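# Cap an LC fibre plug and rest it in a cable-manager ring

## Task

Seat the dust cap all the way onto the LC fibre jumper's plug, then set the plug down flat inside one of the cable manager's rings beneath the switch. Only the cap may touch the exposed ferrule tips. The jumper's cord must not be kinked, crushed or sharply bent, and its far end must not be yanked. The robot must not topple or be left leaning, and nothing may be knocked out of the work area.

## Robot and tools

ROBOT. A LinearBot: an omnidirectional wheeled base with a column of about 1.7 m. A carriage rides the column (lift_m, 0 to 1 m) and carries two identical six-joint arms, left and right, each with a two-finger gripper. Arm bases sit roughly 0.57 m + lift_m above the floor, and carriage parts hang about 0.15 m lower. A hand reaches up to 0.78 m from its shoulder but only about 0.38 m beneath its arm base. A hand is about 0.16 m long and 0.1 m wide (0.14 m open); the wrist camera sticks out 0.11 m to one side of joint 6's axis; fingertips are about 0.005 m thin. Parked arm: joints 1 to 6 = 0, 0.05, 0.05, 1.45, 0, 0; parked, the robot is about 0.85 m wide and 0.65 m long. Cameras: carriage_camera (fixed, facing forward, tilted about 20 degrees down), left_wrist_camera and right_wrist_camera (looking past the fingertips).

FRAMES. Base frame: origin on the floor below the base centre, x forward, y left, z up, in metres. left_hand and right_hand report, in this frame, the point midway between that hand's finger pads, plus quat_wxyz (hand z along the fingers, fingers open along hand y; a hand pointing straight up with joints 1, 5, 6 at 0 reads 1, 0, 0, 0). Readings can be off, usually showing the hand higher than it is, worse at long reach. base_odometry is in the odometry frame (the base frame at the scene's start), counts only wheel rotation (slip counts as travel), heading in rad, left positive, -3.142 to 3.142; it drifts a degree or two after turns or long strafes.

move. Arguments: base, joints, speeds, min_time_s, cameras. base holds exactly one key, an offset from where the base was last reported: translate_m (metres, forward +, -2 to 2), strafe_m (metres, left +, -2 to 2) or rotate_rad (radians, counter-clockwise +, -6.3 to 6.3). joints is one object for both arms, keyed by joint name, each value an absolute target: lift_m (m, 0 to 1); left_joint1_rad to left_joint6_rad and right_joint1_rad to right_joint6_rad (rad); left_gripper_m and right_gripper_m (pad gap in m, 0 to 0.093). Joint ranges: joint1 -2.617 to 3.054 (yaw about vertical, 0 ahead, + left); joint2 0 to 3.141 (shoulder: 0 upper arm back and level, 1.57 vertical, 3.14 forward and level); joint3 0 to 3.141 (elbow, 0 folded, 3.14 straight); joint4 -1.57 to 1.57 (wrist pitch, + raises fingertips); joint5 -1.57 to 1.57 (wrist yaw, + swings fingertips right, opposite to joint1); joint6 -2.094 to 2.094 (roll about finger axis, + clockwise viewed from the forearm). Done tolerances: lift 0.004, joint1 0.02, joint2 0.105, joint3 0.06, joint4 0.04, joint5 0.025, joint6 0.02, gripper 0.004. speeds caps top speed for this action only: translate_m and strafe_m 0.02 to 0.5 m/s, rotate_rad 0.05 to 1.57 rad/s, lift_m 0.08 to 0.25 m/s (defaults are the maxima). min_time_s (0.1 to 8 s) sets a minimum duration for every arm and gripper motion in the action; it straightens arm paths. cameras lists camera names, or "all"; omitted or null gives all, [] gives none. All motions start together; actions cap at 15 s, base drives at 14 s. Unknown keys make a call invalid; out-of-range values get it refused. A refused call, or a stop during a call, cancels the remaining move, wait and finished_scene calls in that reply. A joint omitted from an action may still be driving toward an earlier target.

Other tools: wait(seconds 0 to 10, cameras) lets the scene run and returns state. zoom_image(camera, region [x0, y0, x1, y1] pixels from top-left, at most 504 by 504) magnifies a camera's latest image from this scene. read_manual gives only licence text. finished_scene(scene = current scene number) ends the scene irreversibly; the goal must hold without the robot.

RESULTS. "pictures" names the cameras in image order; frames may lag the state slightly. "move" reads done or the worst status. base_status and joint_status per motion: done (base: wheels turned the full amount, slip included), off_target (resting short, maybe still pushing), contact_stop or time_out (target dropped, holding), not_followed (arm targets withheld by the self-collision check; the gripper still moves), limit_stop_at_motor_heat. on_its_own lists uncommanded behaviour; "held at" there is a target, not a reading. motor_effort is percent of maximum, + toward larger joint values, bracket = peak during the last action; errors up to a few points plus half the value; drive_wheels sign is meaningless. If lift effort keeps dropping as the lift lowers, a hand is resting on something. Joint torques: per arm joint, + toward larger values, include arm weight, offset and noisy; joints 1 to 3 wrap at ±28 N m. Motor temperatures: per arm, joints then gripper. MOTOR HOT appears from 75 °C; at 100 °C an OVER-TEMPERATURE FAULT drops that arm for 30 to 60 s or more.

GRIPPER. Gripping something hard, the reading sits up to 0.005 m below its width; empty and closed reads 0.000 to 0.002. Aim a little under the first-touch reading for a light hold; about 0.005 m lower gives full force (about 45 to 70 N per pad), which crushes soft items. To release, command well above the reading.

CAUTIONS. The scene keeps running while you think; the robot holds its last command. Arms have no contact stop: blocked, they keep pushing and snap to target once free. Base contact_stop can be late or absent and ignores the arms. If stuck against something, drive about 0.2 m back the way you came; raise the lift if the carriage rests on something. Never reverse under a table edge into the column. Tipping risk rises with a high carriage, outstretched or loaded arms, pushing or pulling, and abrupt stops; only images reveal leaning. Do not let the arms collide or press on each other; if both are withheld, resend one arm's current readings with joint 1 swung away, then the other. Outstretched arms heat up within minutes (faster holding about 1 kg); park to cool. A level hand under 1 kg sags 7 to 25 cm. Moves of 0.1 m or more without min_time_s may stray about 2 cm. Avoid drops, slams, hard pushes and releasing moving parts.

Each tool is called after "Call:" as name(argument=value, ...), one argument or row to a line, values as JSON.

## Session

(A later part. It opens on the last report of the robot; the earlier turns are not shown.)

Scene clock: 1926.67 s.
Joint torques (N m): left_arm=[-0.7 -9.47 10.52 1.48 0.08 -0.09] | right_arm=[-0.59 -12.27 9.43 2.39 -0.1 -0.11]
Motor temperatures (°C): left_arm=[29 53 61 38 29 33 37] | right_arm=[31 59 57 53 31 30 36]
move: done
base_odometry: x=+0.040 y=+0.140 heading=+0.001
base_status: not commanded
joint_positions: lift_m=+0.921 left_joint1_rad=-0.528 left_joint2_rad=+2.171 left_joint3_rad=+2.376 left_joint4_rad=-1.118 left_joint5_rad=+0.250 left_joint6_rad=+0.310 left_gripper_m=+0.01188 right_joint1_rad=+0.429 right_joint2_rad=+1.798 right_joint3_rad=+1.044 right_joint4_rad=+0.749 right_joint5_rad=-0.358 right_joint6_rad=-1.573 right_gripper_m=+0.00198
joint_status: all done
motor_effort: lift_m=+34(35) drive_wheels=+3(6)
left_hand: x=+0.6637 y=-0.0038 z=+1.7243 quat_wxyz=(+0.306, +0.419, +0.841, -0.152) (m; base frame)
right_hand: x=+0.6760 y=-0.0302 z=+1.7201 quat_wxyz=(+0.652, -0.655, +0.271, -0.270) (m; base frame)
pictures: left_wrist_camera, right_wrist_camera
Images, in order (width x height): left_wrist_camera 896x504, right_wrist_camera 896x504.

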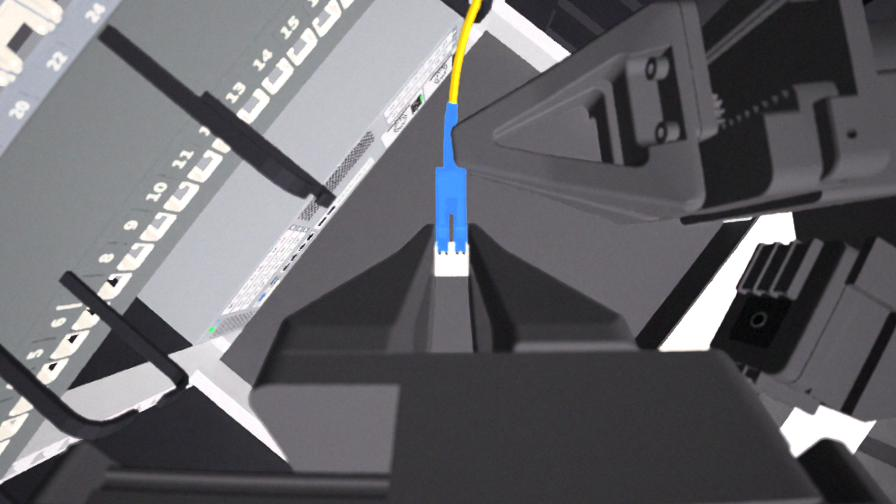

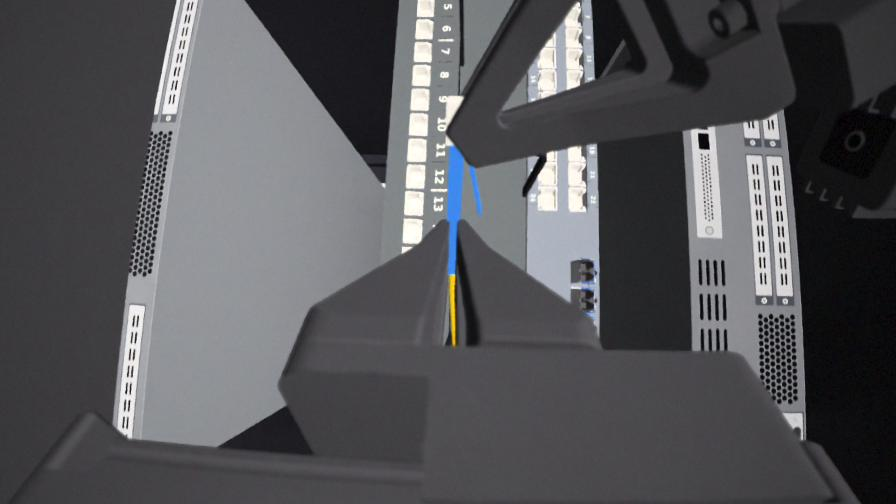

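Call:
move(
  cameras=["left_wrist_camera", "right_wrist_camera"],
)

Scene clock: 1961.77 s.
Joint torques (N m): left_arm=[-0.69 -9.47 10.54 1.48 0.08 -0.09] | right_arm=[-0.59 -12.26 9.42 2.39 -0.1 -0.11]
Motor temperatures (°C): left_arm=[29 50 60 38 29 33 37] | right_arm=[31 60 57 53 31 30 36]
base_odometry: x=+0.040 y=+0.140 heading=+0.001
base_status: not commanded
joint_positions: lift_m=+0.921 left_joint1_rad=-0.528 left_joint2_rad=+2.171 left_joint3_rad=+2.376 left_joint4_rad=-1.118 left_joint5_rad=+0.250 left_joint6_rad=+0.310 left_gripper_m=+0.01188 right_joint1_rad=+0.429 right_joint2_rad=+1.798 right_joint3_rad=+1.044 right_joint4_rad=+0.749 right_joint5_rad=-0.358 right_joint6_rad=-1.573 right_gripper_m=+0.00198
joint_status: all done
motor_effort: lift_m=+34(35) drive_wheels=+0(6)
left_hand: x=+0.6638 y=-0.0037 z=+1.7243 quat_wxyz=(+0.306, +0.419, +0.841, -0.152) (m; base frame)
right_hand: x=+0.6760 y=-0.0302 z=+1.7201 quat_wxyz=(+0.652, -0.655, +0.271, -0.270) (m; base frame)
pictures: left_wrist_camera, right_wrist_camera
Images, in order (width x height): left_wrist_camera 896x504, right_wrist_camera 896x504.

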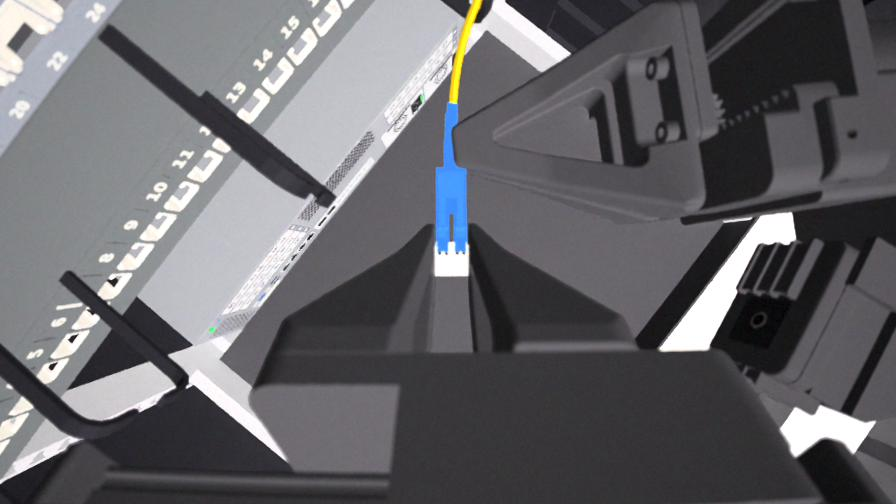

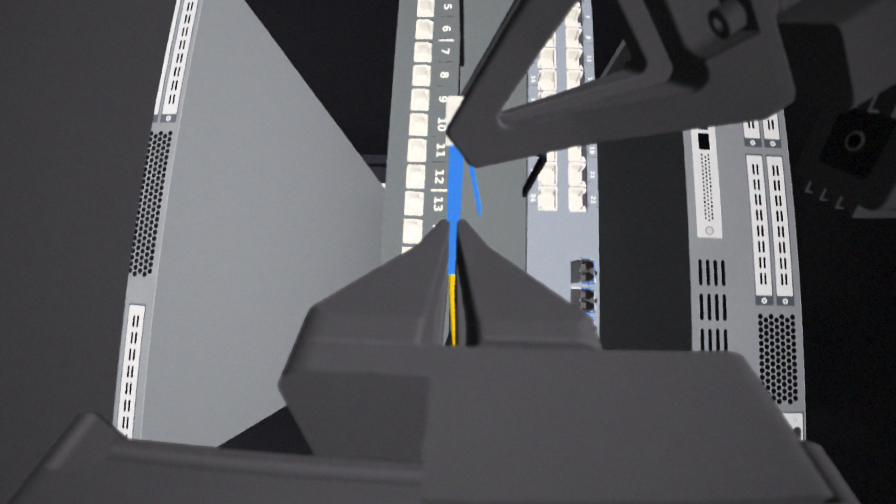

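Call:
move(
  joints={"left_joint1_rad": -0.5383, "left_joint2_rad": 2.2074, "left_joint3_rad": 2.4428, "left_joint4_rad": -1.1339, "left_joint5_rad": 0.237, "left_joint6_rad": 0.2967},
  min_time_s=1.5,
  cameras=["left_wrist_camera", "right_wrist_camera"],
)

Call:
zoom_image(
  camera="left_wrist_camera",
  region=[400, 180, 500, 280],
)

Call:
zoom_image(
  camera="right_wrist_camera",
  region=[400, 90, 520, 210],
)

Scene clock: 1991.60 s.
Joint torques (N m): left_arm=[-0.68 -9.48 10.5 1.54 0.07 -0.1] | right_arm=[-0.36 -12.26 9.44 2.39 -0.1 -0.1]
Motor temperatures (°C): left_arm=[29 50 60 38 29 33 37] | right_arm=[31 60 57 53 31 30 36]
move: done
base_odometry: x=+0.040 y=+0.140 heading=+0.001
base_status: not commanded
joint_positions: lift_m=+0.921 left_joint1_rad=-0.529 left_joint2_rad=+2.188 left_joint3_rad=+2.406 left_joint4_rad=-1.133 left_joint5_rad=+0.248 left_joint6_rad=+0.308 left_gripper_m=+0.01188 right_joint1_rad=+0.427 right_joint2_rad=+1.798 right_joint3_rad=+1.044 right_joint4_rad=+0.749 right_joint5_rad=-0.358 right_joint6_rad=-1.573 right_gripper_m=+0.00198
joint_status: all done
motor_effort: lift_m=+34(35) drive_wheels=+7(7)
left_hand: x=+0.6651 y=-0.0052 z=+1.7242 quat_wxyz=(+0.305, +0.418, +0.842, -0.152) (m; base frame)
right_hand: x=+0.6765 y=-0.0311 z=+1.7201 quat_wxyz=(+0.652, -0.655, +0.272, -0.270) (m; base frame)
pictures: left_wrist_camera, right_wrist_camera
Images, in order (width x height): left_wrist_camera 896x504, right_wrist_camera 896x504.

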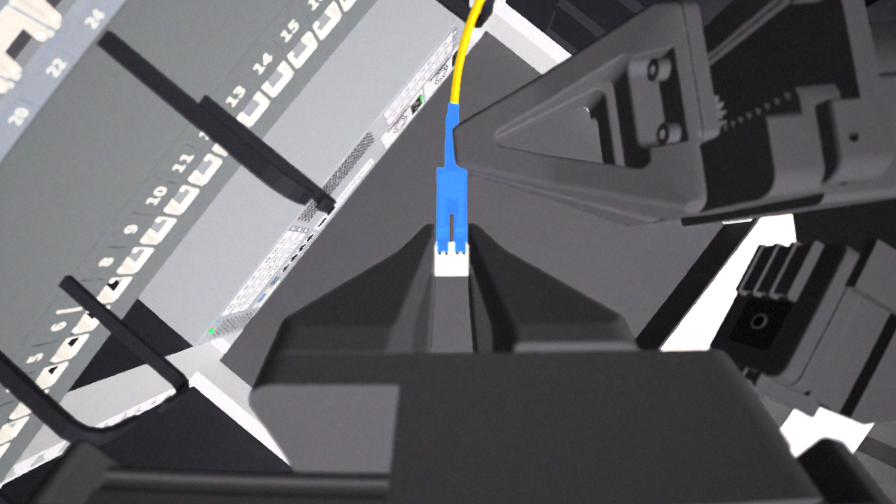

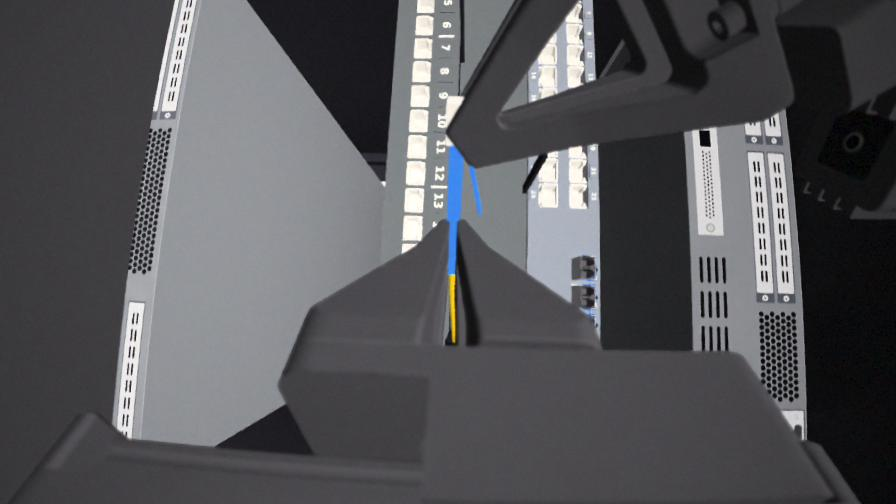

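Scaled by 5.040 from the camera's 896x504 image, which has a finer 1280x720 frame.

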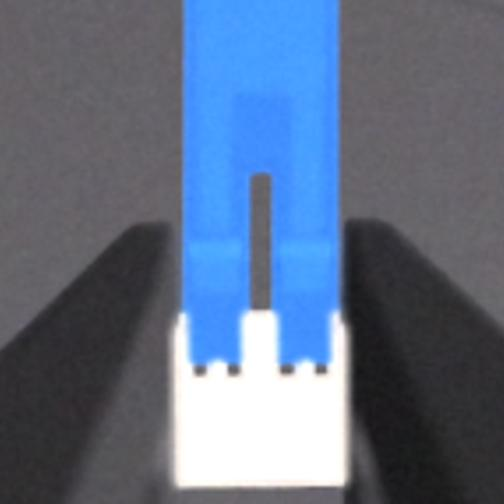

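Scaled by 4.200 from the camera's 896x504 image, which has a finer 1280x720 frame.

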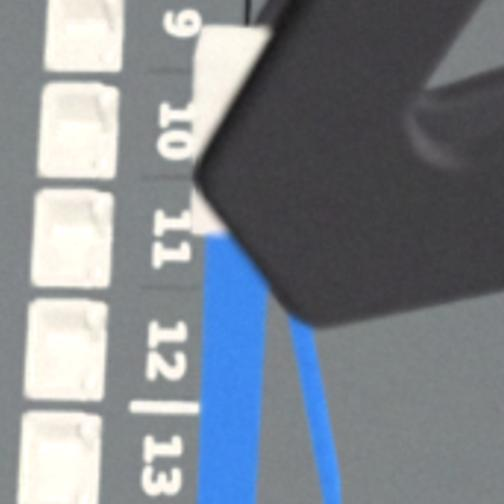

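Call:
move(
  cameras=["left_wrist_camera", "right_wrist_camera"],
)

Call:
zoom_image(
  camera="left_wrist_camera",
  region=[400, 180, 500, 280],
)

Call:
zoom_image(
  camera="left_wrist_camera",
  region=[400, 80, 500, 180],
)

Call:
zoom_image(
  camera="right_wrist_camera",
  region=[400, 150, 500, 250],
)

Scene clock: 2015.47 s.
Joint torques (N m): left_arm=[-0.69 -9.47 10.51 1.52 0.08 -0.09] | right_arm=[-0.38 -12.23 9.42 2.39 -0.1 -0.11]
Motor temperatures (°C): left_arm=[29 51 59 39 29 33 37] | right_arm=[31 60 57 53 31 30 36]
base_odometry: x=+0.040 y=+0.140 heading=+0.001
base_status: not commanded
joint_positions: lift_m=+0.921 left_joint1_rad=-0.529 left_joint2_rad=+2.188 left_joint3_rad=+2.406 left_joint4_rad=-1.133 left_joint5_rad=+0.248 left_joint6_rad=+0.308 left_gripper_m=+0.01188 right_joint1_rad=+0.427 right_joint2_rad=+1.798 right_joint3_rad=+1.044 right_joint4_rad=+0.749 right_joint5_rad=-0.358 right_joint6_rad=-1.573 right_gripper_m=+0.00198
joint_status: all done
motor_effort: lift_m=+34(35) drive_wheels=+2(7)
left_hand: x=+0.6650 y=-0.0051 z=+1.7242 quat_wxyz=(+0.305, +0.418, +0.842, -0.152) (m; base frame)
right_hand: x=+0.6765 y=-0.0311 z=+1.7200 quat_wxyz=(+0.652, -0.655, +0.272, -0.270) (m; base frame)
pictures: left_wrist_camera, right_wrist_camera
Images, in order (width x height): left_wrist_camera 896x504, right_wrist_camera 896x504.

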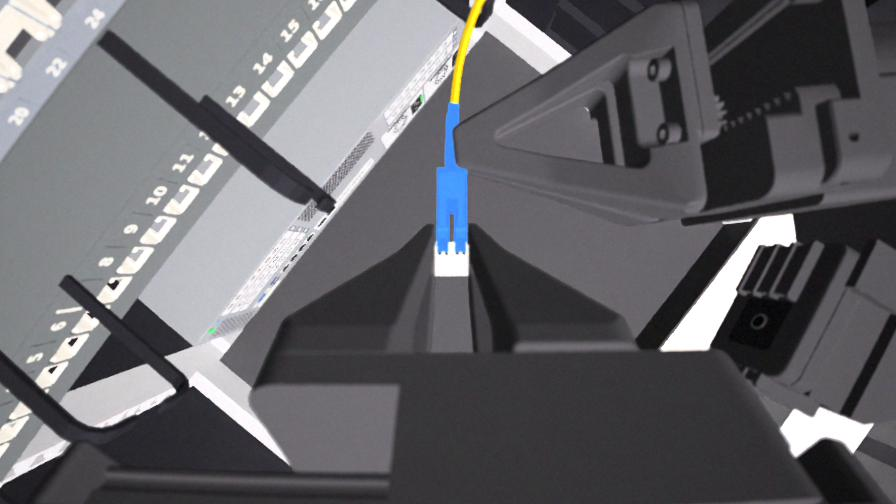

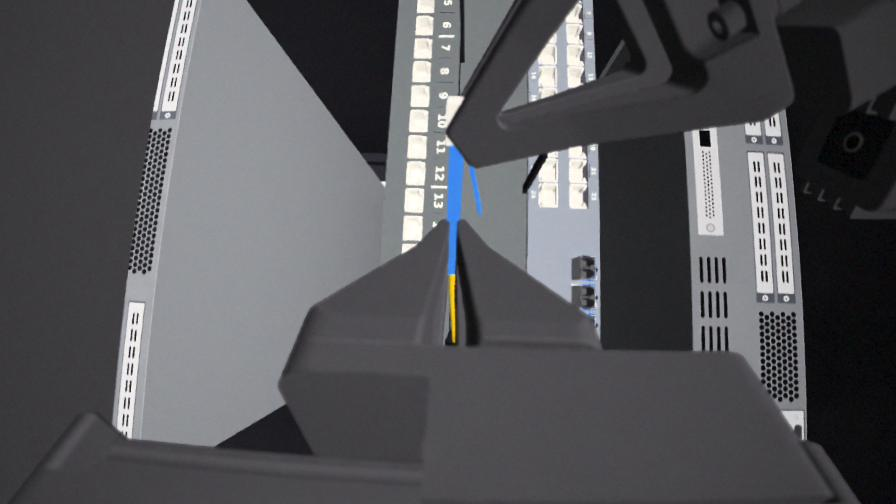

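Scaled by 5.040 from the camera's 896x504 image, which has a finer 1280x720 frame.

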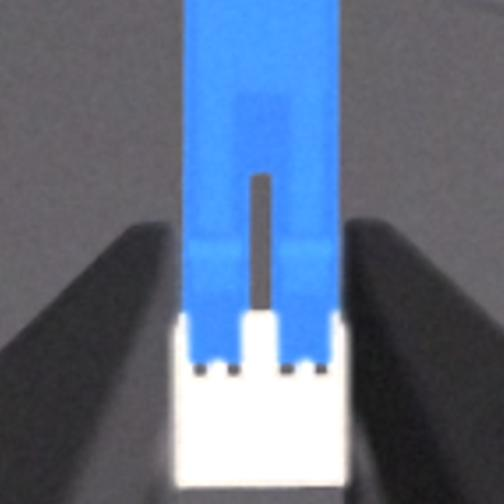

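Scaled by 5.040 from the camera's 896x504 image, which has a finer 1280x720 frame.

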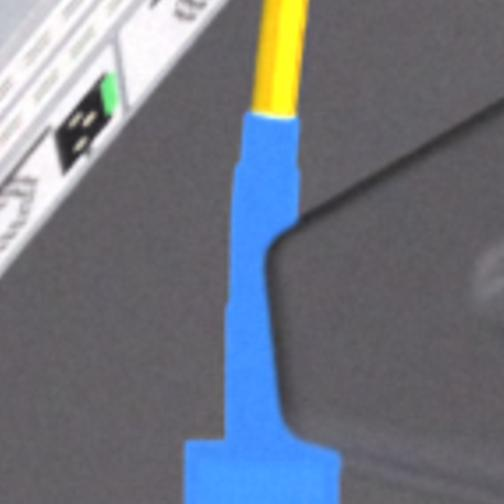

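Scaled by 5.040 from the camera's 896x504 image, which has a finer 1280x720 frame.

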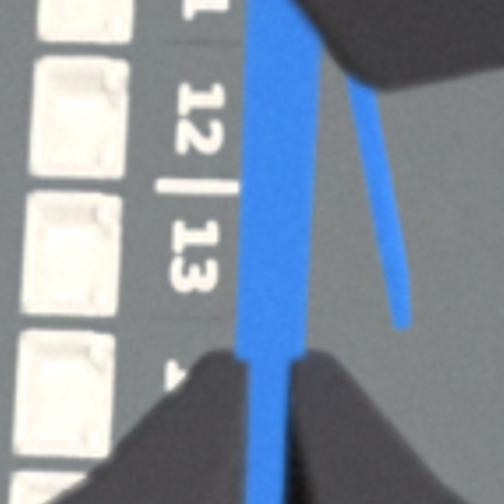

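Call:
move(
  joints={"left_joint1_rad": -0.5409, "left_joint2_rad": 2.227, "left_joint3_rad": 2.4754, "left_joint4_rad": -1.1463, "left_joint5_rad": 0.2354, "left_joint6_rad": 0.2946},
  min_time_s=1.5,
  cameras=[],
)

Call:
move(
  cameras=["left_wrist_camera", "right_wrist_camera"],
)

Call:
zoom_image(
  camera="left_wrist_camera",
  region=[400, 180, 500, 280],
)

Call:
zoom_image(
  camera="left_wrist_camera",
  region=[400, 80, 500, 180],
)

Call:
zoom_image(
  camera="right_wrist_camera",
  region=[400, 150, 500, 250],
)

Scene clock: 2034.60 s.
Joint torques (N m): left_arm=[-0.79 -9.5 10.4 1.59 0.08 -0.09] | right_arm=[-0.13 -12.23 9.43 2.4 -0.11 -0.11]
Motor temperatures (°C): left_arm=[29 51 59 39 29 33 37] | right_arm=[31 60 58 54 31 30 36]
move: done
base_odometry: x=+0.040 y=+0.140 heading=+0.001
base_status: not commanded
joint_positions: lift_m=+0.921 left_joint1_rad=-0.531 left_joint2_rad=+2.207 left_joint3_rad=+2.439 left_joint4_rad=-1.152 left_joint5_rad=+0.246 left_joint6_rad=+0.306 left_gripper_m=+0.01188 right_joint1_rad=+0.425 right_joint2_rad=+1.798 right_joint3_rad=+1.044 right_joint4_rad=+0.748 right_joint5_rad=-0.358 right_joint6_rad=-1.573 right_gripper_m=+0.00198
joint_status: all done
motor_effort: lift_m=+34(35) drive_wheels=+4(6)
left_hand: x=+0.6661 y=-0.0063 z=+1.7237 quat_wxyz=(+0.302, +0.418, +0.843, -0.151) (m; base frame)
right_hand: x=+0.6771 y=-0.0321 z=+1.7198 quat_wxyz=(+0.651, -0.655, +0.273, -0.271) (m; base frame)
pictures: none
No camera images: "cameras" was empty.

Scene clock: 2034.60 s.
Joint torques (N m): left_arm=[-0.79 -9.5 10.4 1.59 0.08 -0.09] | right_arm=[-0.13 -12.23 9.43 2.4 -0.11 -0.11]
Motor temperatures (°C): left_arm=[29 51 59 39 29 33 37] | right_arm=[31 60 58 54 31 30 36]
base_odometry: x=+0.040 y=+0.140 heading=+0.001
base_status: not commanded
joint_positions: lift_m=+0.921 left_joint1_rad=-0.531 left_joint2_rad=+2.207 left_joint3_rad=+2.439 left_joint4_rad=-1.152 left_joint5_rad=+0.246 left_joint6_rad=+0.306 left_gripper_m=+0.01188 right_joint1_rad=+0.425 right_joint2_rad=+1.798 right_joint3_rad=+1.044 right_joint4_rad=+0.748 right_joint5_rad=-0.358 right_joint6_rad=-1.573 right_gripper_m=+0.00198
joint_status: all done
motor_effort: lift_m=+34(35) drive_wheels=+4(6)
left_hand: x=+0.6661 y=-0.0063 z=+1.7237 quat_wxyz=(+0.302, +0.418, +0.843, -0.151) (m; base frame)
right_hand: x=+0.6771 y=-0.0321 z=+1.7198 quat_wxyz=(+0.651, -0.655, +0.273, -0.271) (m; base frame)
pictures: left_wrist_camera, right_wrist_camera
Images, in order (width x height): left_wrist_camera 896x504, right_wrist_camera 896x504.

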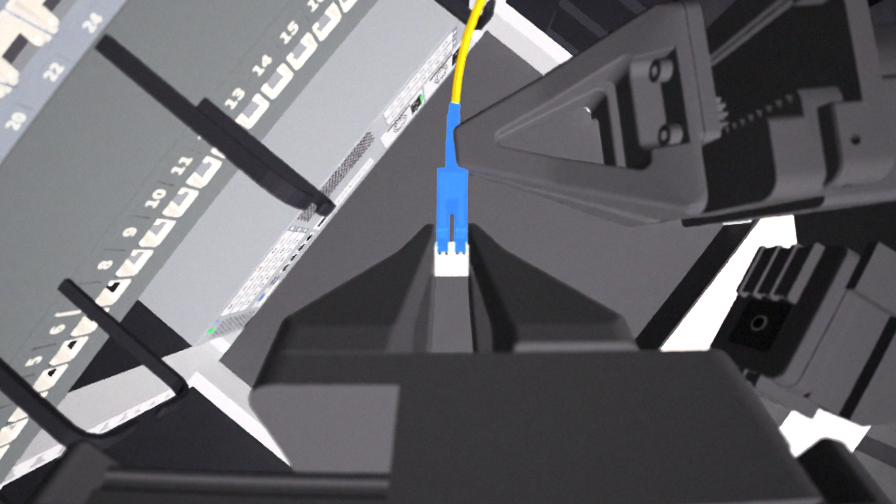

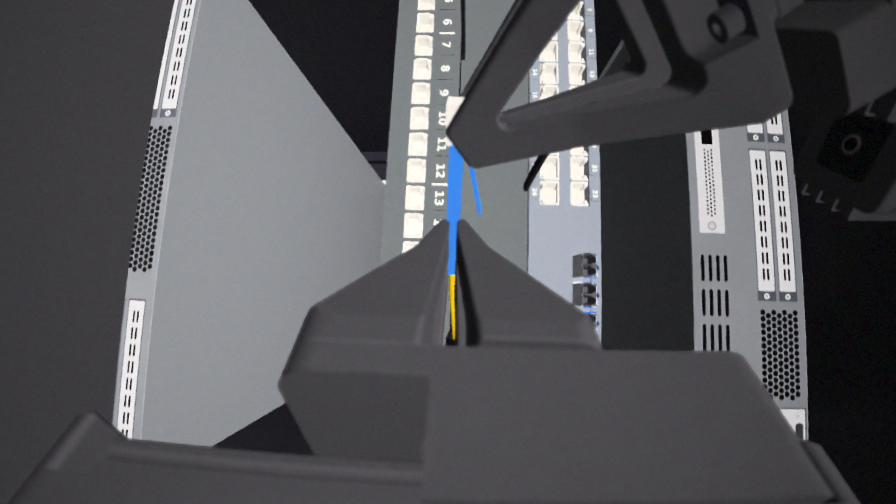

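Scaled by 5.040 from the camera's 896x504 image, which has a finer 1280x720 frame.

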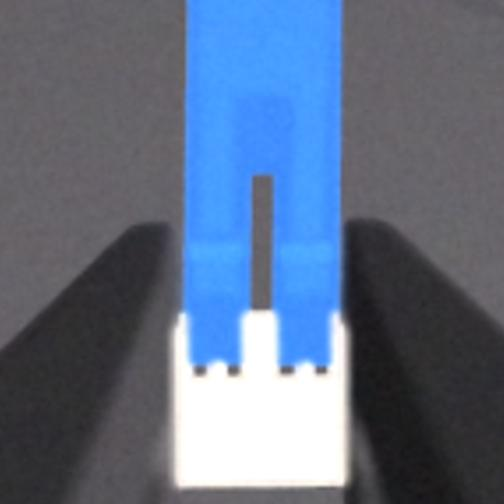

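Scaled by 5.040 from the camera's 896x504 image, which has a finer 1280x720 frame.

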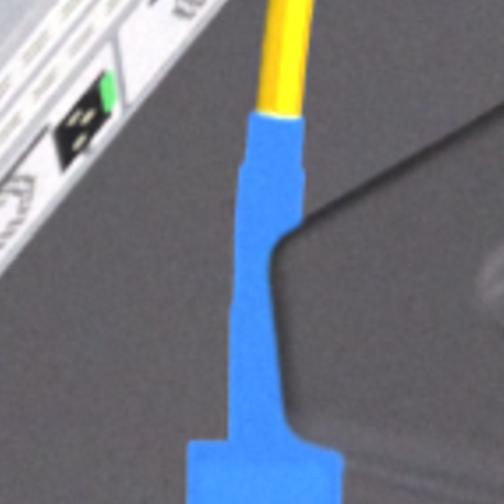

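Scaled by 5.040 from the camera's 896x504 image, which has a finer 1280x720 frame.

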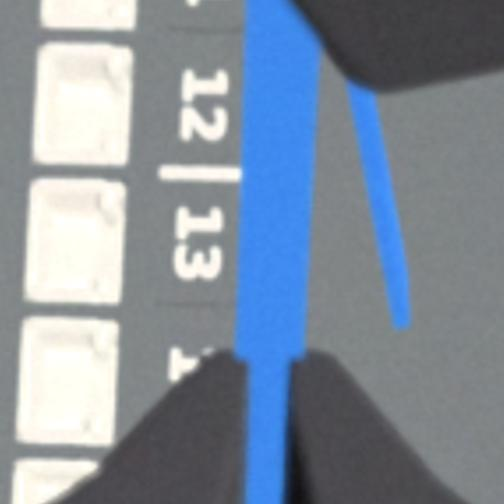

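Call:
move(
  joints={"right_joint1_rad": 0.4335},
  min_time_s=1.0,
  cameras=[],
)

Call:
move(
  cameras=["left_wrist_camera", "right_wrist_camera"],
)

Call:
zoom_image(
  camera="left_wrist_camera",
  region=[400, 180, 500, 280],
)

Call:
zoom_image(
  camera="right_wrist_camera",
  region=[425, 85, 485, 145],
)

Call:
zoom_image(
  camera="right_wrist_camera",
  region=[425, 145, 485, 225],
)

Scene clock: 2140.37 s.
Joint torques (N m): left_arm=[-0.76 -9.5 10.43 1.59 0.08 -0.09] | right_arm=[0.84 -12.23 9.42 2.41 -0.1 -0.11]
Motor temperatures (°C): left_arm=[29 57 59 41 29 33 37] | right_arm=[31 61 59 54 31 30 37]
move: done
base_odometry: x=+0.040 y=+0.140 heading=+0.001
base_status: not commanded
joint_positions: lift_m=+0.921 left_joint1_rad=-0.531 left_joint2_rad=+2.207 left_joint3_rad=+2.439 left_joint4_rad=-1.152 left_joint5_rad=+0.246 left_joint6_rad=+0.305 left_gripper_m=+0.01188 right_joint1_rad=+0.425 right_joint2_rad=+1.798 right_joint3_rad=+1.044 right_joint4_rad=+0.747 right_joint5_rad=-0.358 right_joint6_rad=-1.573 right_gripper_m=+0.00198
joint_status: all done
motor_effort: lift_m=+34(35) drive_wheels=+5(6)
left_hand: x=+0.6661 y=-0.0063 z=+1.7238 quat_wxyz=(+0.302, +0.418, +0.843, -0.151) (m; base frame)
right_hand: x=+0.6771 y=-0.0321 z=+1.7197 quat_wxyz=(+0.651, -0.655, +0.273, -0.271) (m; base frame)
pictures: none
No camera images: "cameras" was empty.

Scene clock: 2140.37 s.
Joint torques (N m): left_arm=[-0.76 -9.5 10.43 1.59 0.08 -0.09] | right_arm=[0.84 -12.23 9.42 2.41 -0.1 -0.11]
Motor temperatures (°C): left_arm=[29 57 59 41 29 33 37] | right_arm=[31 61 59 54 31 30 37]
base_odometry: x=+0.040 y=+0.140 heading=+0.001
base_status: not commanded
joint_positions: lift_m=+0.921 left_joint1_rad=-0.531 left_joint2_rad=+2.207 left_joint3_rad=+2.439 left_joint4_rad=-1.152 left_joint5_rad=+0.246 left_joint6_rad=+0.305 left_gripper_m=+0.01188 right_joint1_rad=+0.425 right_joint2_rad=+1.798 right_joint3_rad=+1.044 right_joint4_rad=+0.747 right_joint5_rad=-0.358 right_joint6_rad=-1.573 right_gripper_m=+0.00198
joint_status: all done
motor_effort: lift_m=+34(35) drive_wheels=+5(6)
left_hand: x=+0.6661 y=-0.0063 z=+1.7238 quat_wxyz=(+0.302, +0.418, +0.843, -0.151) (m; base frame)
right_hand: x=+0.6771 y=-0.0321 z=+1.7197 quat_wxyz=(+0.651, -0.655, +0.273, -0.271) (m; base frame)
pictures: left_wrist_camera, right_wrist_camera
Images, in order (width x height): left_wrist_camera 896x504, right_wrist_camera 896x504.

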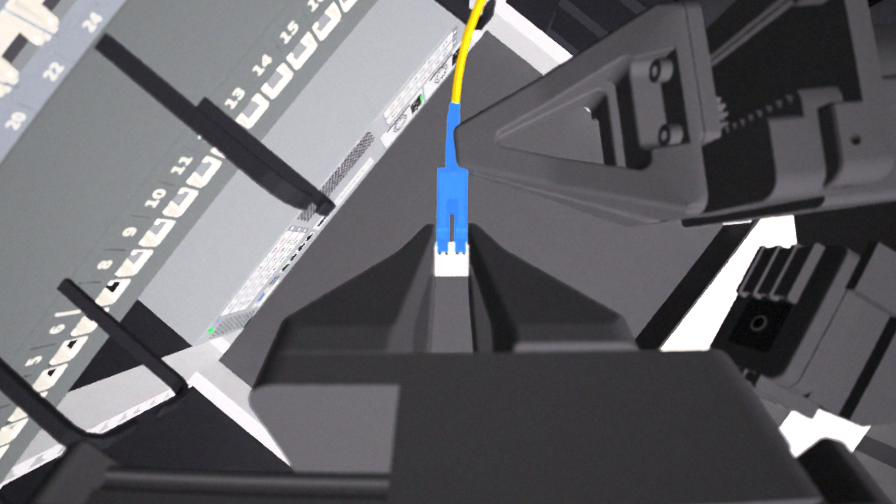

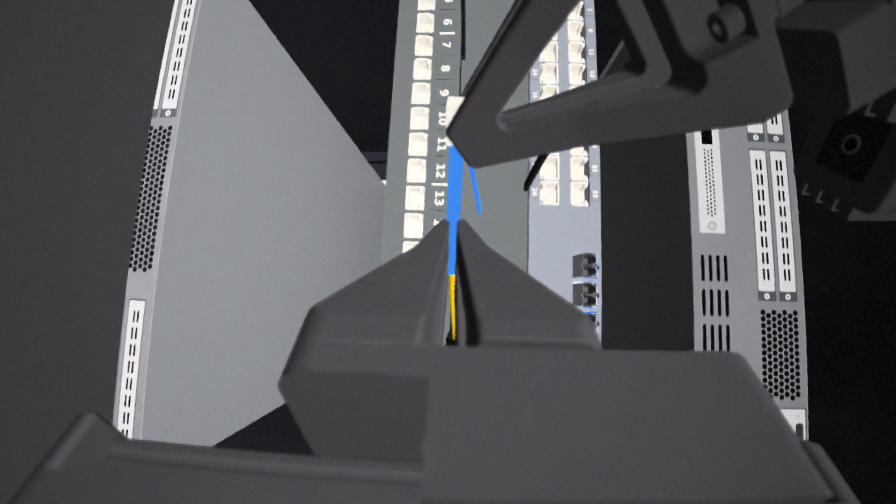

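Scaled by 5.040 from the camera's 896x504 image, which has a finer 1280x720 frame.

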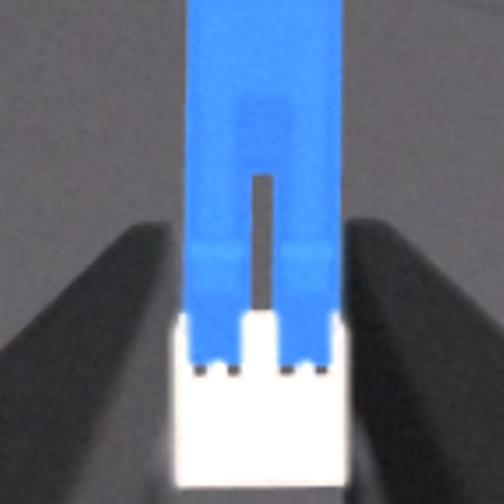

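Scaled by 8.400 from the camera's 896x504 image, which has a finer 1280x720 frame.

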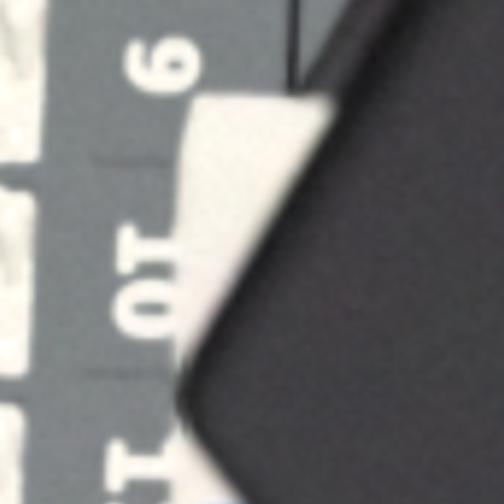

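Scaled by 6.300 from the camera's 896x504 image, which has a finer 1280x720 frame.

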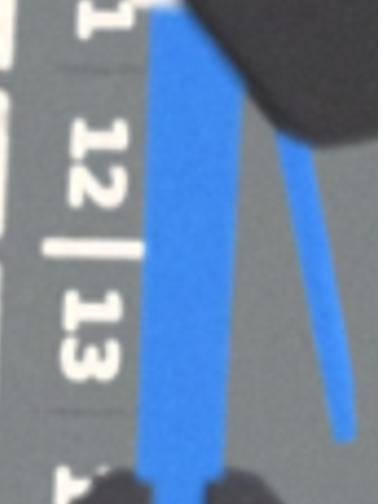

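Call:
move(
  joints={"right_joint1_rad": 0.4445},
  min_time_s=1.0,
  cameras=[],
)

Call:
move(
  cameras=["left_wrist_camera"],
)

Call:
zoom_image(
  camera="left_wrist_camera",
  region=[400, 180, 500, 280],
)

Scene clock: 2221.27 s.
Joint torques (N m): left_arm=[-0.76 -9.5 10.4 1.65 0.11 -0.08] | right_arm=[1.51 -12.23 9.42 2.44 -0.17 -0.11]
Motor temperatures (°C): left_arm=[29 58 60 42 29 33 37] | right_arm=[31 61 59 54 31 30 37]
move: done
base_odometry: x=+0.040 y=+0.140 heading=+0.001
base_status: not commanded
joint_positions: lift_m=+0.921 left_joint1_rad=-0.531 left_joint2_rad=+2.207 left_joint3_rad=+2.439 left_joint4_rad=-1.157 left_joint5_rad=+0.243 left_joint6_rad=+0.305 left_gripper_m=+0.01188 right_joint1_rad=+0.429 right_joint2_rad=+1.798 right_joint3_rad=+1.044 right_joint4_rad=+0.745 right_joint5_rad=-0.352 right_joint6_rad=-1.573 right_gripper_m=+0.00198
joint_status: all done
motor_effort: lift_m=+34(35) drive_wheels=+5(7)
left_hand: x=+0.6655 y=-0.0054 z=+1.7230 quat_wxyz=(+0.300, +0.417, +0.845, -0.150) (m; base frame)
right_hand: x=+0.6766 y=-0.0308 z=+1.7191 quat_wxyz=(+0.650, -0.655, +0.274, -0.270) (m; base frame)
pictures: none
No camera images: "cameras" was empty.

Scene clock: 2221.27 s.
Joint torques (N m): left_arm=[-0.76 -9.5 10.4 1.65 0.11 -0.08] | right_arm=[1.51 -12.23 9.42 2.44 -0.17 -0.11]
Motor temperatures (°C): left_arm=[29 58 60 42 29 33 37] | right_arm=[31 61 59 54 31 30 37]
base_odometry: x=+0.040 y=+0.140 heading=+0.001
base_status: not commanded
joint_positions: lift_m=+0.921 left_joint1_rad=-0.531 left_joint2_rad=+2.207 left_joint3_rad=+2.439 left_joint4_rad=-1.157 left_joint5_rad=+0.243 left_joint6_rad=+0.305 left_gripper_m=+0.01188 right_joint1_rad=+0.429 right_joint2_rad=+1.798 right_joint3_rad=+1.044 right_joint4_rad=+0.745 right_joint5_rad=-0.352 right_joint6_rad=-1.573 right_gripper_m=+0.00198
joint_status: all done
motor_effort: lift_m=+34(35) drive_wheels=+5(7)
left_hand: x=+0.6655 y=-0.0054 z=+1.7230 quat_wxyz=(+0.300, +0.417, +0.845, -0.150) (m; base frame)
right_hand: x=+0.6766 y=-0.0308 z=+1.7191 quat_wxyz=(+0.650, -0.655, +0.274, -0.270) (m; base frame)
pictures: left_wrist_camera
Images, in order (width x height): left_wrist_camera 896x504.

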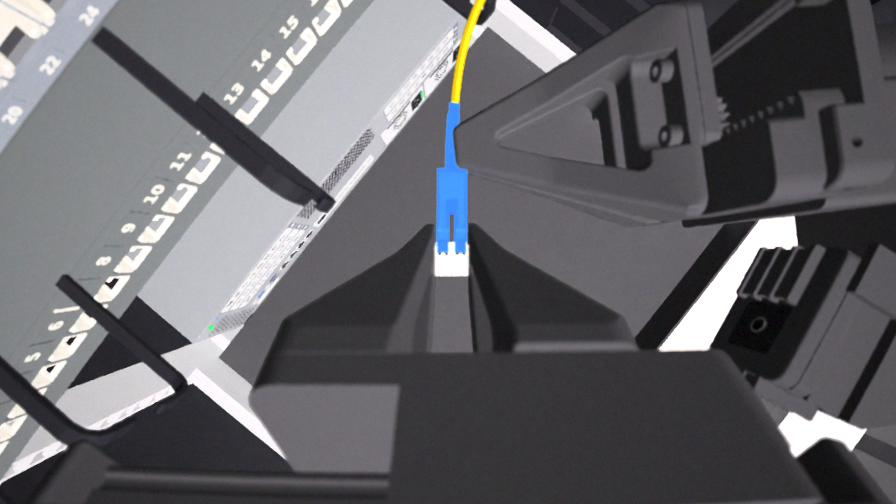

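Scaled by 5.040 from the camera's 896x504 image, which has a finer 1280x720 frame.

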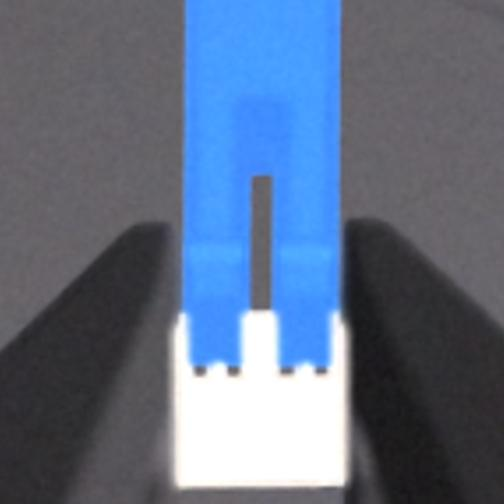

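Call:
zoom_image(
  camera="left_wrist_camera",
  region=[432, 232, 472, 262],
)

Scaled by 12.600 from the camera's 896x504 image, which has a finer 1280x720 frame.

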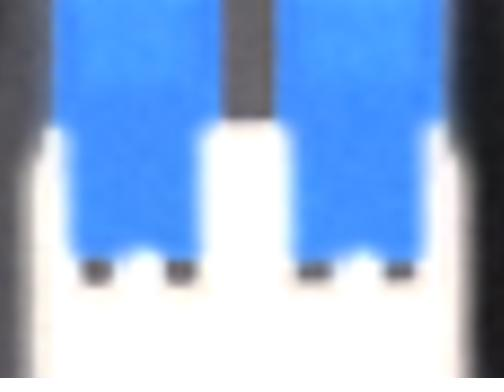

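Call:
move(
  joints={"right_joint1_rad": 0.458},
  min_time_s=1.0,
  cameras=[],
)

Call:
move(
  cameras=["left_wrist_camera", "right_wrist_camera"],
)

Call:
zoom_image(
  camera="left_wrist_camera",
  region=[432, 222, 472, 262],
)

Call:
zoom_image(
  camera="right_wrist_camera",
  region=[410, 85, 510, 225],
)

Scene clock: 2239.90 s.
Joint torques (N m): left_arm=[-0.77 -9.47 10.4 1.71 0.16 -0.09] | right_arm=[1.91 -12.26 9.42 2.5 -0.28 -0.11]
Motor temperatures (°C): left_arm=[29 59 60 41 29 33 37] | right_arm=[31 62 59 54 31 30 37]
move: off_target
base_odometry: x=+0.040 y=+0.140 heading=+0.001
base_status: not commanded
joint_positions: lift_m=+0.921 left_joint1_rad=-0.531 left_joint2_rad=+2.207 left_joint3_rad=+2.439 left_joint4_rad=-1.165 left_joint5_rad=+0.237 left_joint6_rad=+0.305 left_gripper_m=+0.01188 right_joint1_rad=+0.438 right_joint2_rad=+1.798 right_joint3_rad=+1.044 right_joint4_rad=+0.741 right_joint5_rad=-0.342 right_joint6_rad=-1.573 right_gripper_m=+0.00198
joint_status: right_joint1_rad off_target (ended at +0.438, target +0.458)
motor_effort: lift_m=+34(35) drive_wheels=+6(7)
left_hand: x=+0.6649 y=-0.0039 z=+1.7217 quat_wxyz=(+0.297, +0.417, +0.847, -0.147) (m; base frame)
right_hand: x=+0.6752 y=-0.0277 z=+1.7182 quat_wxyz=(+0.649, -0.656, +0.275, -0.270) (m; base frame)
pictures: none
No camera images: "cameras" was empty.

Scene clock: 2239.90 s.
Joint torques (N m): left_arm=[-0.77 -9.47 10.4 1.71 0.16 -0.09] | right_arm=[1.91 -12.26 9.42 2.5 -0.28 -0.11]
Motor temperatures (°C): left_arm=[29 59 60 41 29 33 37] | right_arm=[31 62 59 54 31 30 37]
base_odometry: x=+0.040 y=+0.140 heading=+0.001
base_status: not commanded
joint_positions: lift_m=+0.921 left_joint1_rad=-0.531 left_joint2_rad=+2.207 left_joint3_rad=+2.439 left_joint4_rad=-1.165 left_joint5_rad=+0.237 left_joint6_rad=+0.305 left_gripper_m=+0.01188 right_joint1_rad=+0.438 right_joint2_rad=+1.798 right_joint3_rad=+1.044 right_joint4_rad=+0.741 right_joint5_rad=-0.342 right_joint6_rad=-1.573 right_gripper_m=+0.00198
joint_status: right_joint1_rad off_target (ended at +0.438, target +0.458)
motor_effort: lift_m=+34(35) drive_wheels=+6(7)
left_hand: x=+0.6649 y=-0.0039 z=+1.7217 quat_wxyz=(+0.297, +0.417, +0.847, -0.147) (m; base frame)
right_hand: x=+0.6752 y=-0.0277 z=+1.7182 quat_wxyz=(+0.649, -0.656, +0.275, -0.270) (m; base frame)
pictures: left_wrist_camera, right_wrist_camera
Images, in order (width x height): left_wrist_camera 896x504, right_wrist_camera 896x504.

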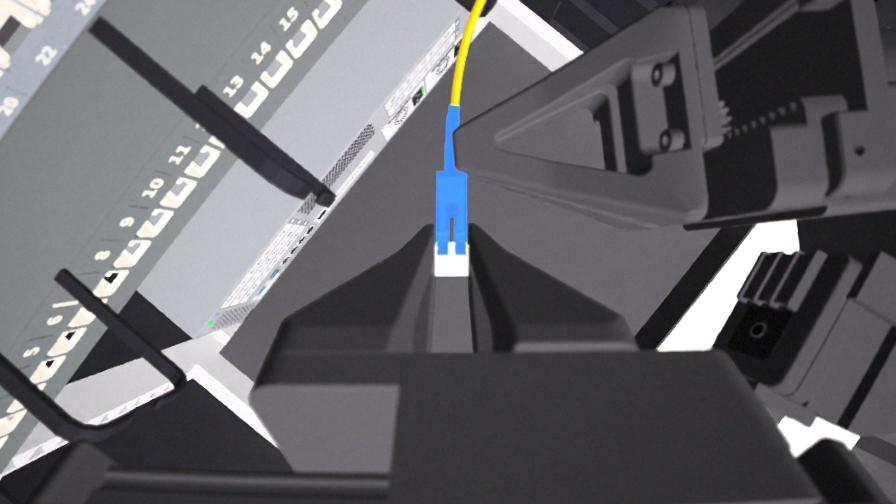

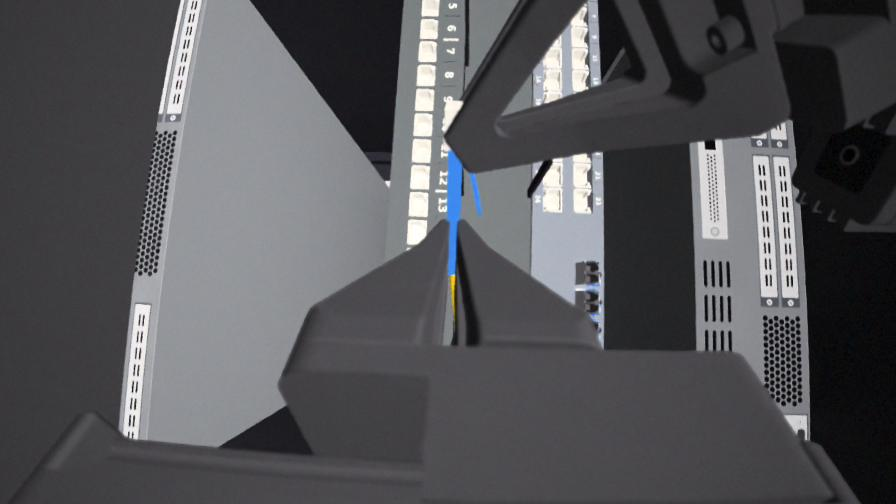

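Scaled by 12.600 from the camera's 896x504 image, which has a finer 1280x720 frame.

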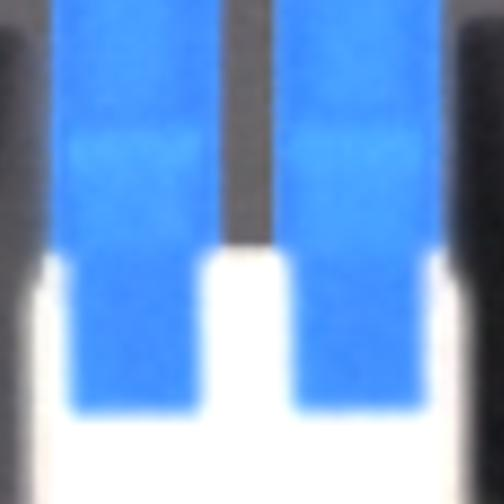

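Scaled by 3.600 from the camera's 896x504 image, which has a finer 1280x720 frame.

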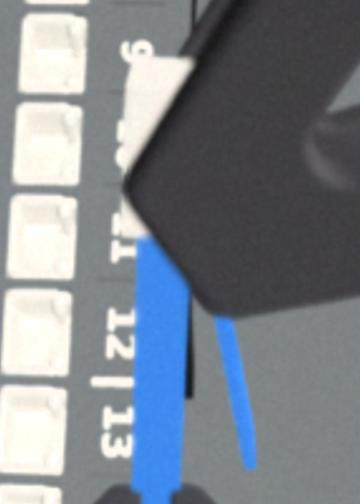

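Call:
zoom_image(
  camera="left_wrist_camera",
  region=[400, 180, 500, 280],
)

Call:
zoom_image(
  camera="left_wrist_camera",
  region=[400, 80, 500, 180],
)

Scaled by 5.040 from the camera's 896x504 image, which has a finer 1280x720 frame.

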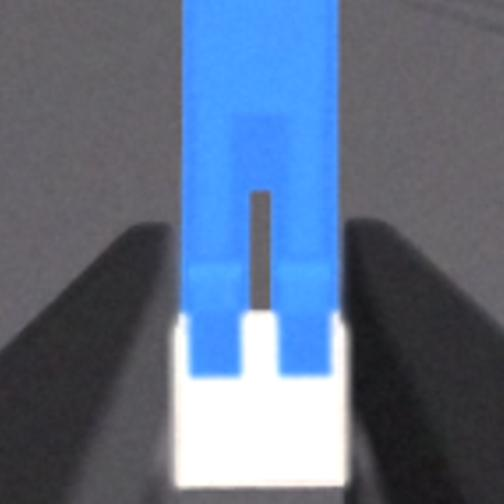

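Scaled by 5.040 from the camera's 896x504 image, which has a finer 1280x720 frame.

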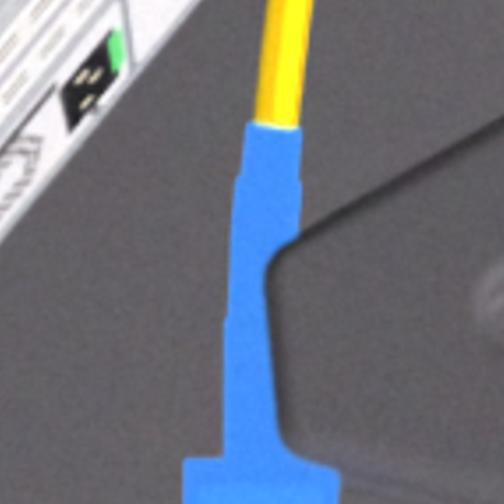

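Call:
move(
  joints={"right_joint1_rad": 0.468, "left_joint4_rad": -1.138, "left_joint5_rad": 0.243},
  min_time_s=1.5,
  cameras=[],
)

Call:
move(
  cameras=["left_wrist_camera"],
)

Call:
zoom_image(
  camera="left_wrist_camera",
  region=[400, 180, 500, 280],
)

Scene clock: 2263.43 s.
Joint torques (N m): left_arm=[-0.76 -9.47 10.39 1.82 0.23 -0.09] | right_arm=[2.33 -12.25 9.43 2.51 -0.36 -0.1]
Motor temperatures (°C): left_arm=[29 59 60 41 29 33 37] | right_arm=[31 62 59 53 31 30 37]
move: off_target
base_odometry: x=+0.040 y=+0.140 heading=+0.001
base_status: not commanded
joint_positions: lift_m=+0.921 left_joint1_rad=-0.531 left_joint2_rad=+2.207 left_joint3_rad=+2.439 left_joint4_rad=-1.166 left_joint5_rad=+0.237 left_joint6_rad=+0.305 left_gripper_m=+0.01188 right_joint1_rad=+0.444 right_joint2_rad=+1.798 right_joint3_rad=+1.044 right_joint4_rad=+0.740 right_joint5_rad=-0.334 right_joint6_rad=-1.573 right_gripper_m=+0.00198
joint_status: right_joint1_rad off_target (ended at +0.444, target +0.468); the others done
motor_effort: lift_m=+34(35) drive_wheels=+2(7)
left_hand: x=+0.6647 y=-0.0037 z=+1.7214 quat_wxyz=(+0.296, +0.417, +0.847, -0.147) (m; base frame)
right_hand: x=+0.6746 y=-0.0261 z=+1.7180 quat_wxyz=(+0.648, -0.656, +0.275, -0.271) (m; base frame)
pictures: none
No camera images: "cameras" was empty.

Scene clock: 2263.43 s.
Joint torques (N m): left_arm=[-0.76 -9.47 10.39 1.82 0.23 -0.09] | right_arm=[2.33 -12.25 9.43 2.51 -0.36 -0.1]
Motor temperatures (°C): left_arm=[29 59 60 41 29 33 37] | right_arm=[31 62 59 53 31 30 37]
base_odometry: x=+0.040 y=+0.140 heading=+0.001
base_status: not commanded
joint_positions: lift_m=+0.921 left_joint1_rad=-0.531 left_joint2_rad=+2.207 left_joint3_rad=+2.439 left_joint4_rad=-1.166 left_joint5_rad=+0.237 left_joint6_rad=+0.305 left_gripper_m=+0.01188 right_joint1_rad=+0.444 right_joint2_rad=+1.798 right_joint3_rad=+1.044 right_joint4_rad=+0.740 right_joint5_rad=-0.334 right_joint6_rad=-1.573 right_gripper_m=+0.00198
joint_status: right_joint1_rad off_target (ended at +0.444, target +0.468); the others done
motor_effort: lift_m=+34(35) drive_wheels=+2(7)
left_hand: x=+0.6647 y=-0.0037 z=+1.7214 quat_wxyz=(+0.296, +0.417, +0.847, -0.147) (m; base frame)
right_hand: x=+0.6746 y=-0.0261 z=+1.7180 quat_wxyz=(+0.648, -0.656, +0.275, -0.271) (m; base frame)
pictures: left_wrist_camera
Images, in order (width x height): left_wrist_camera 896x504.

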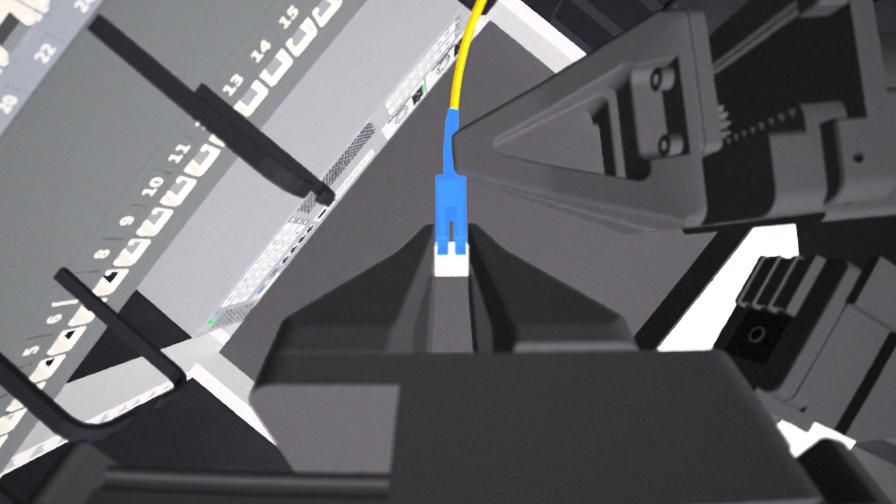

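Scaled by 5.040 from the camera's 896x504 image, which has a finer 1280x720 frame.

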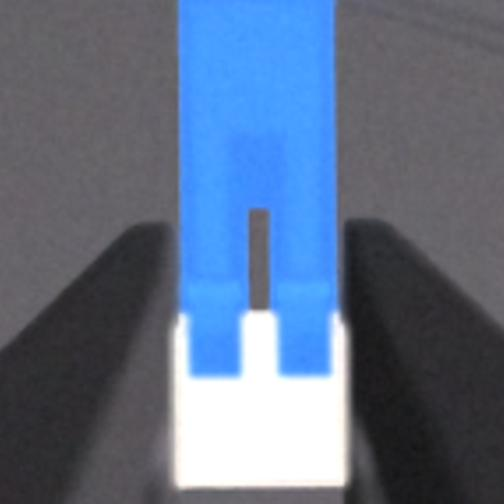

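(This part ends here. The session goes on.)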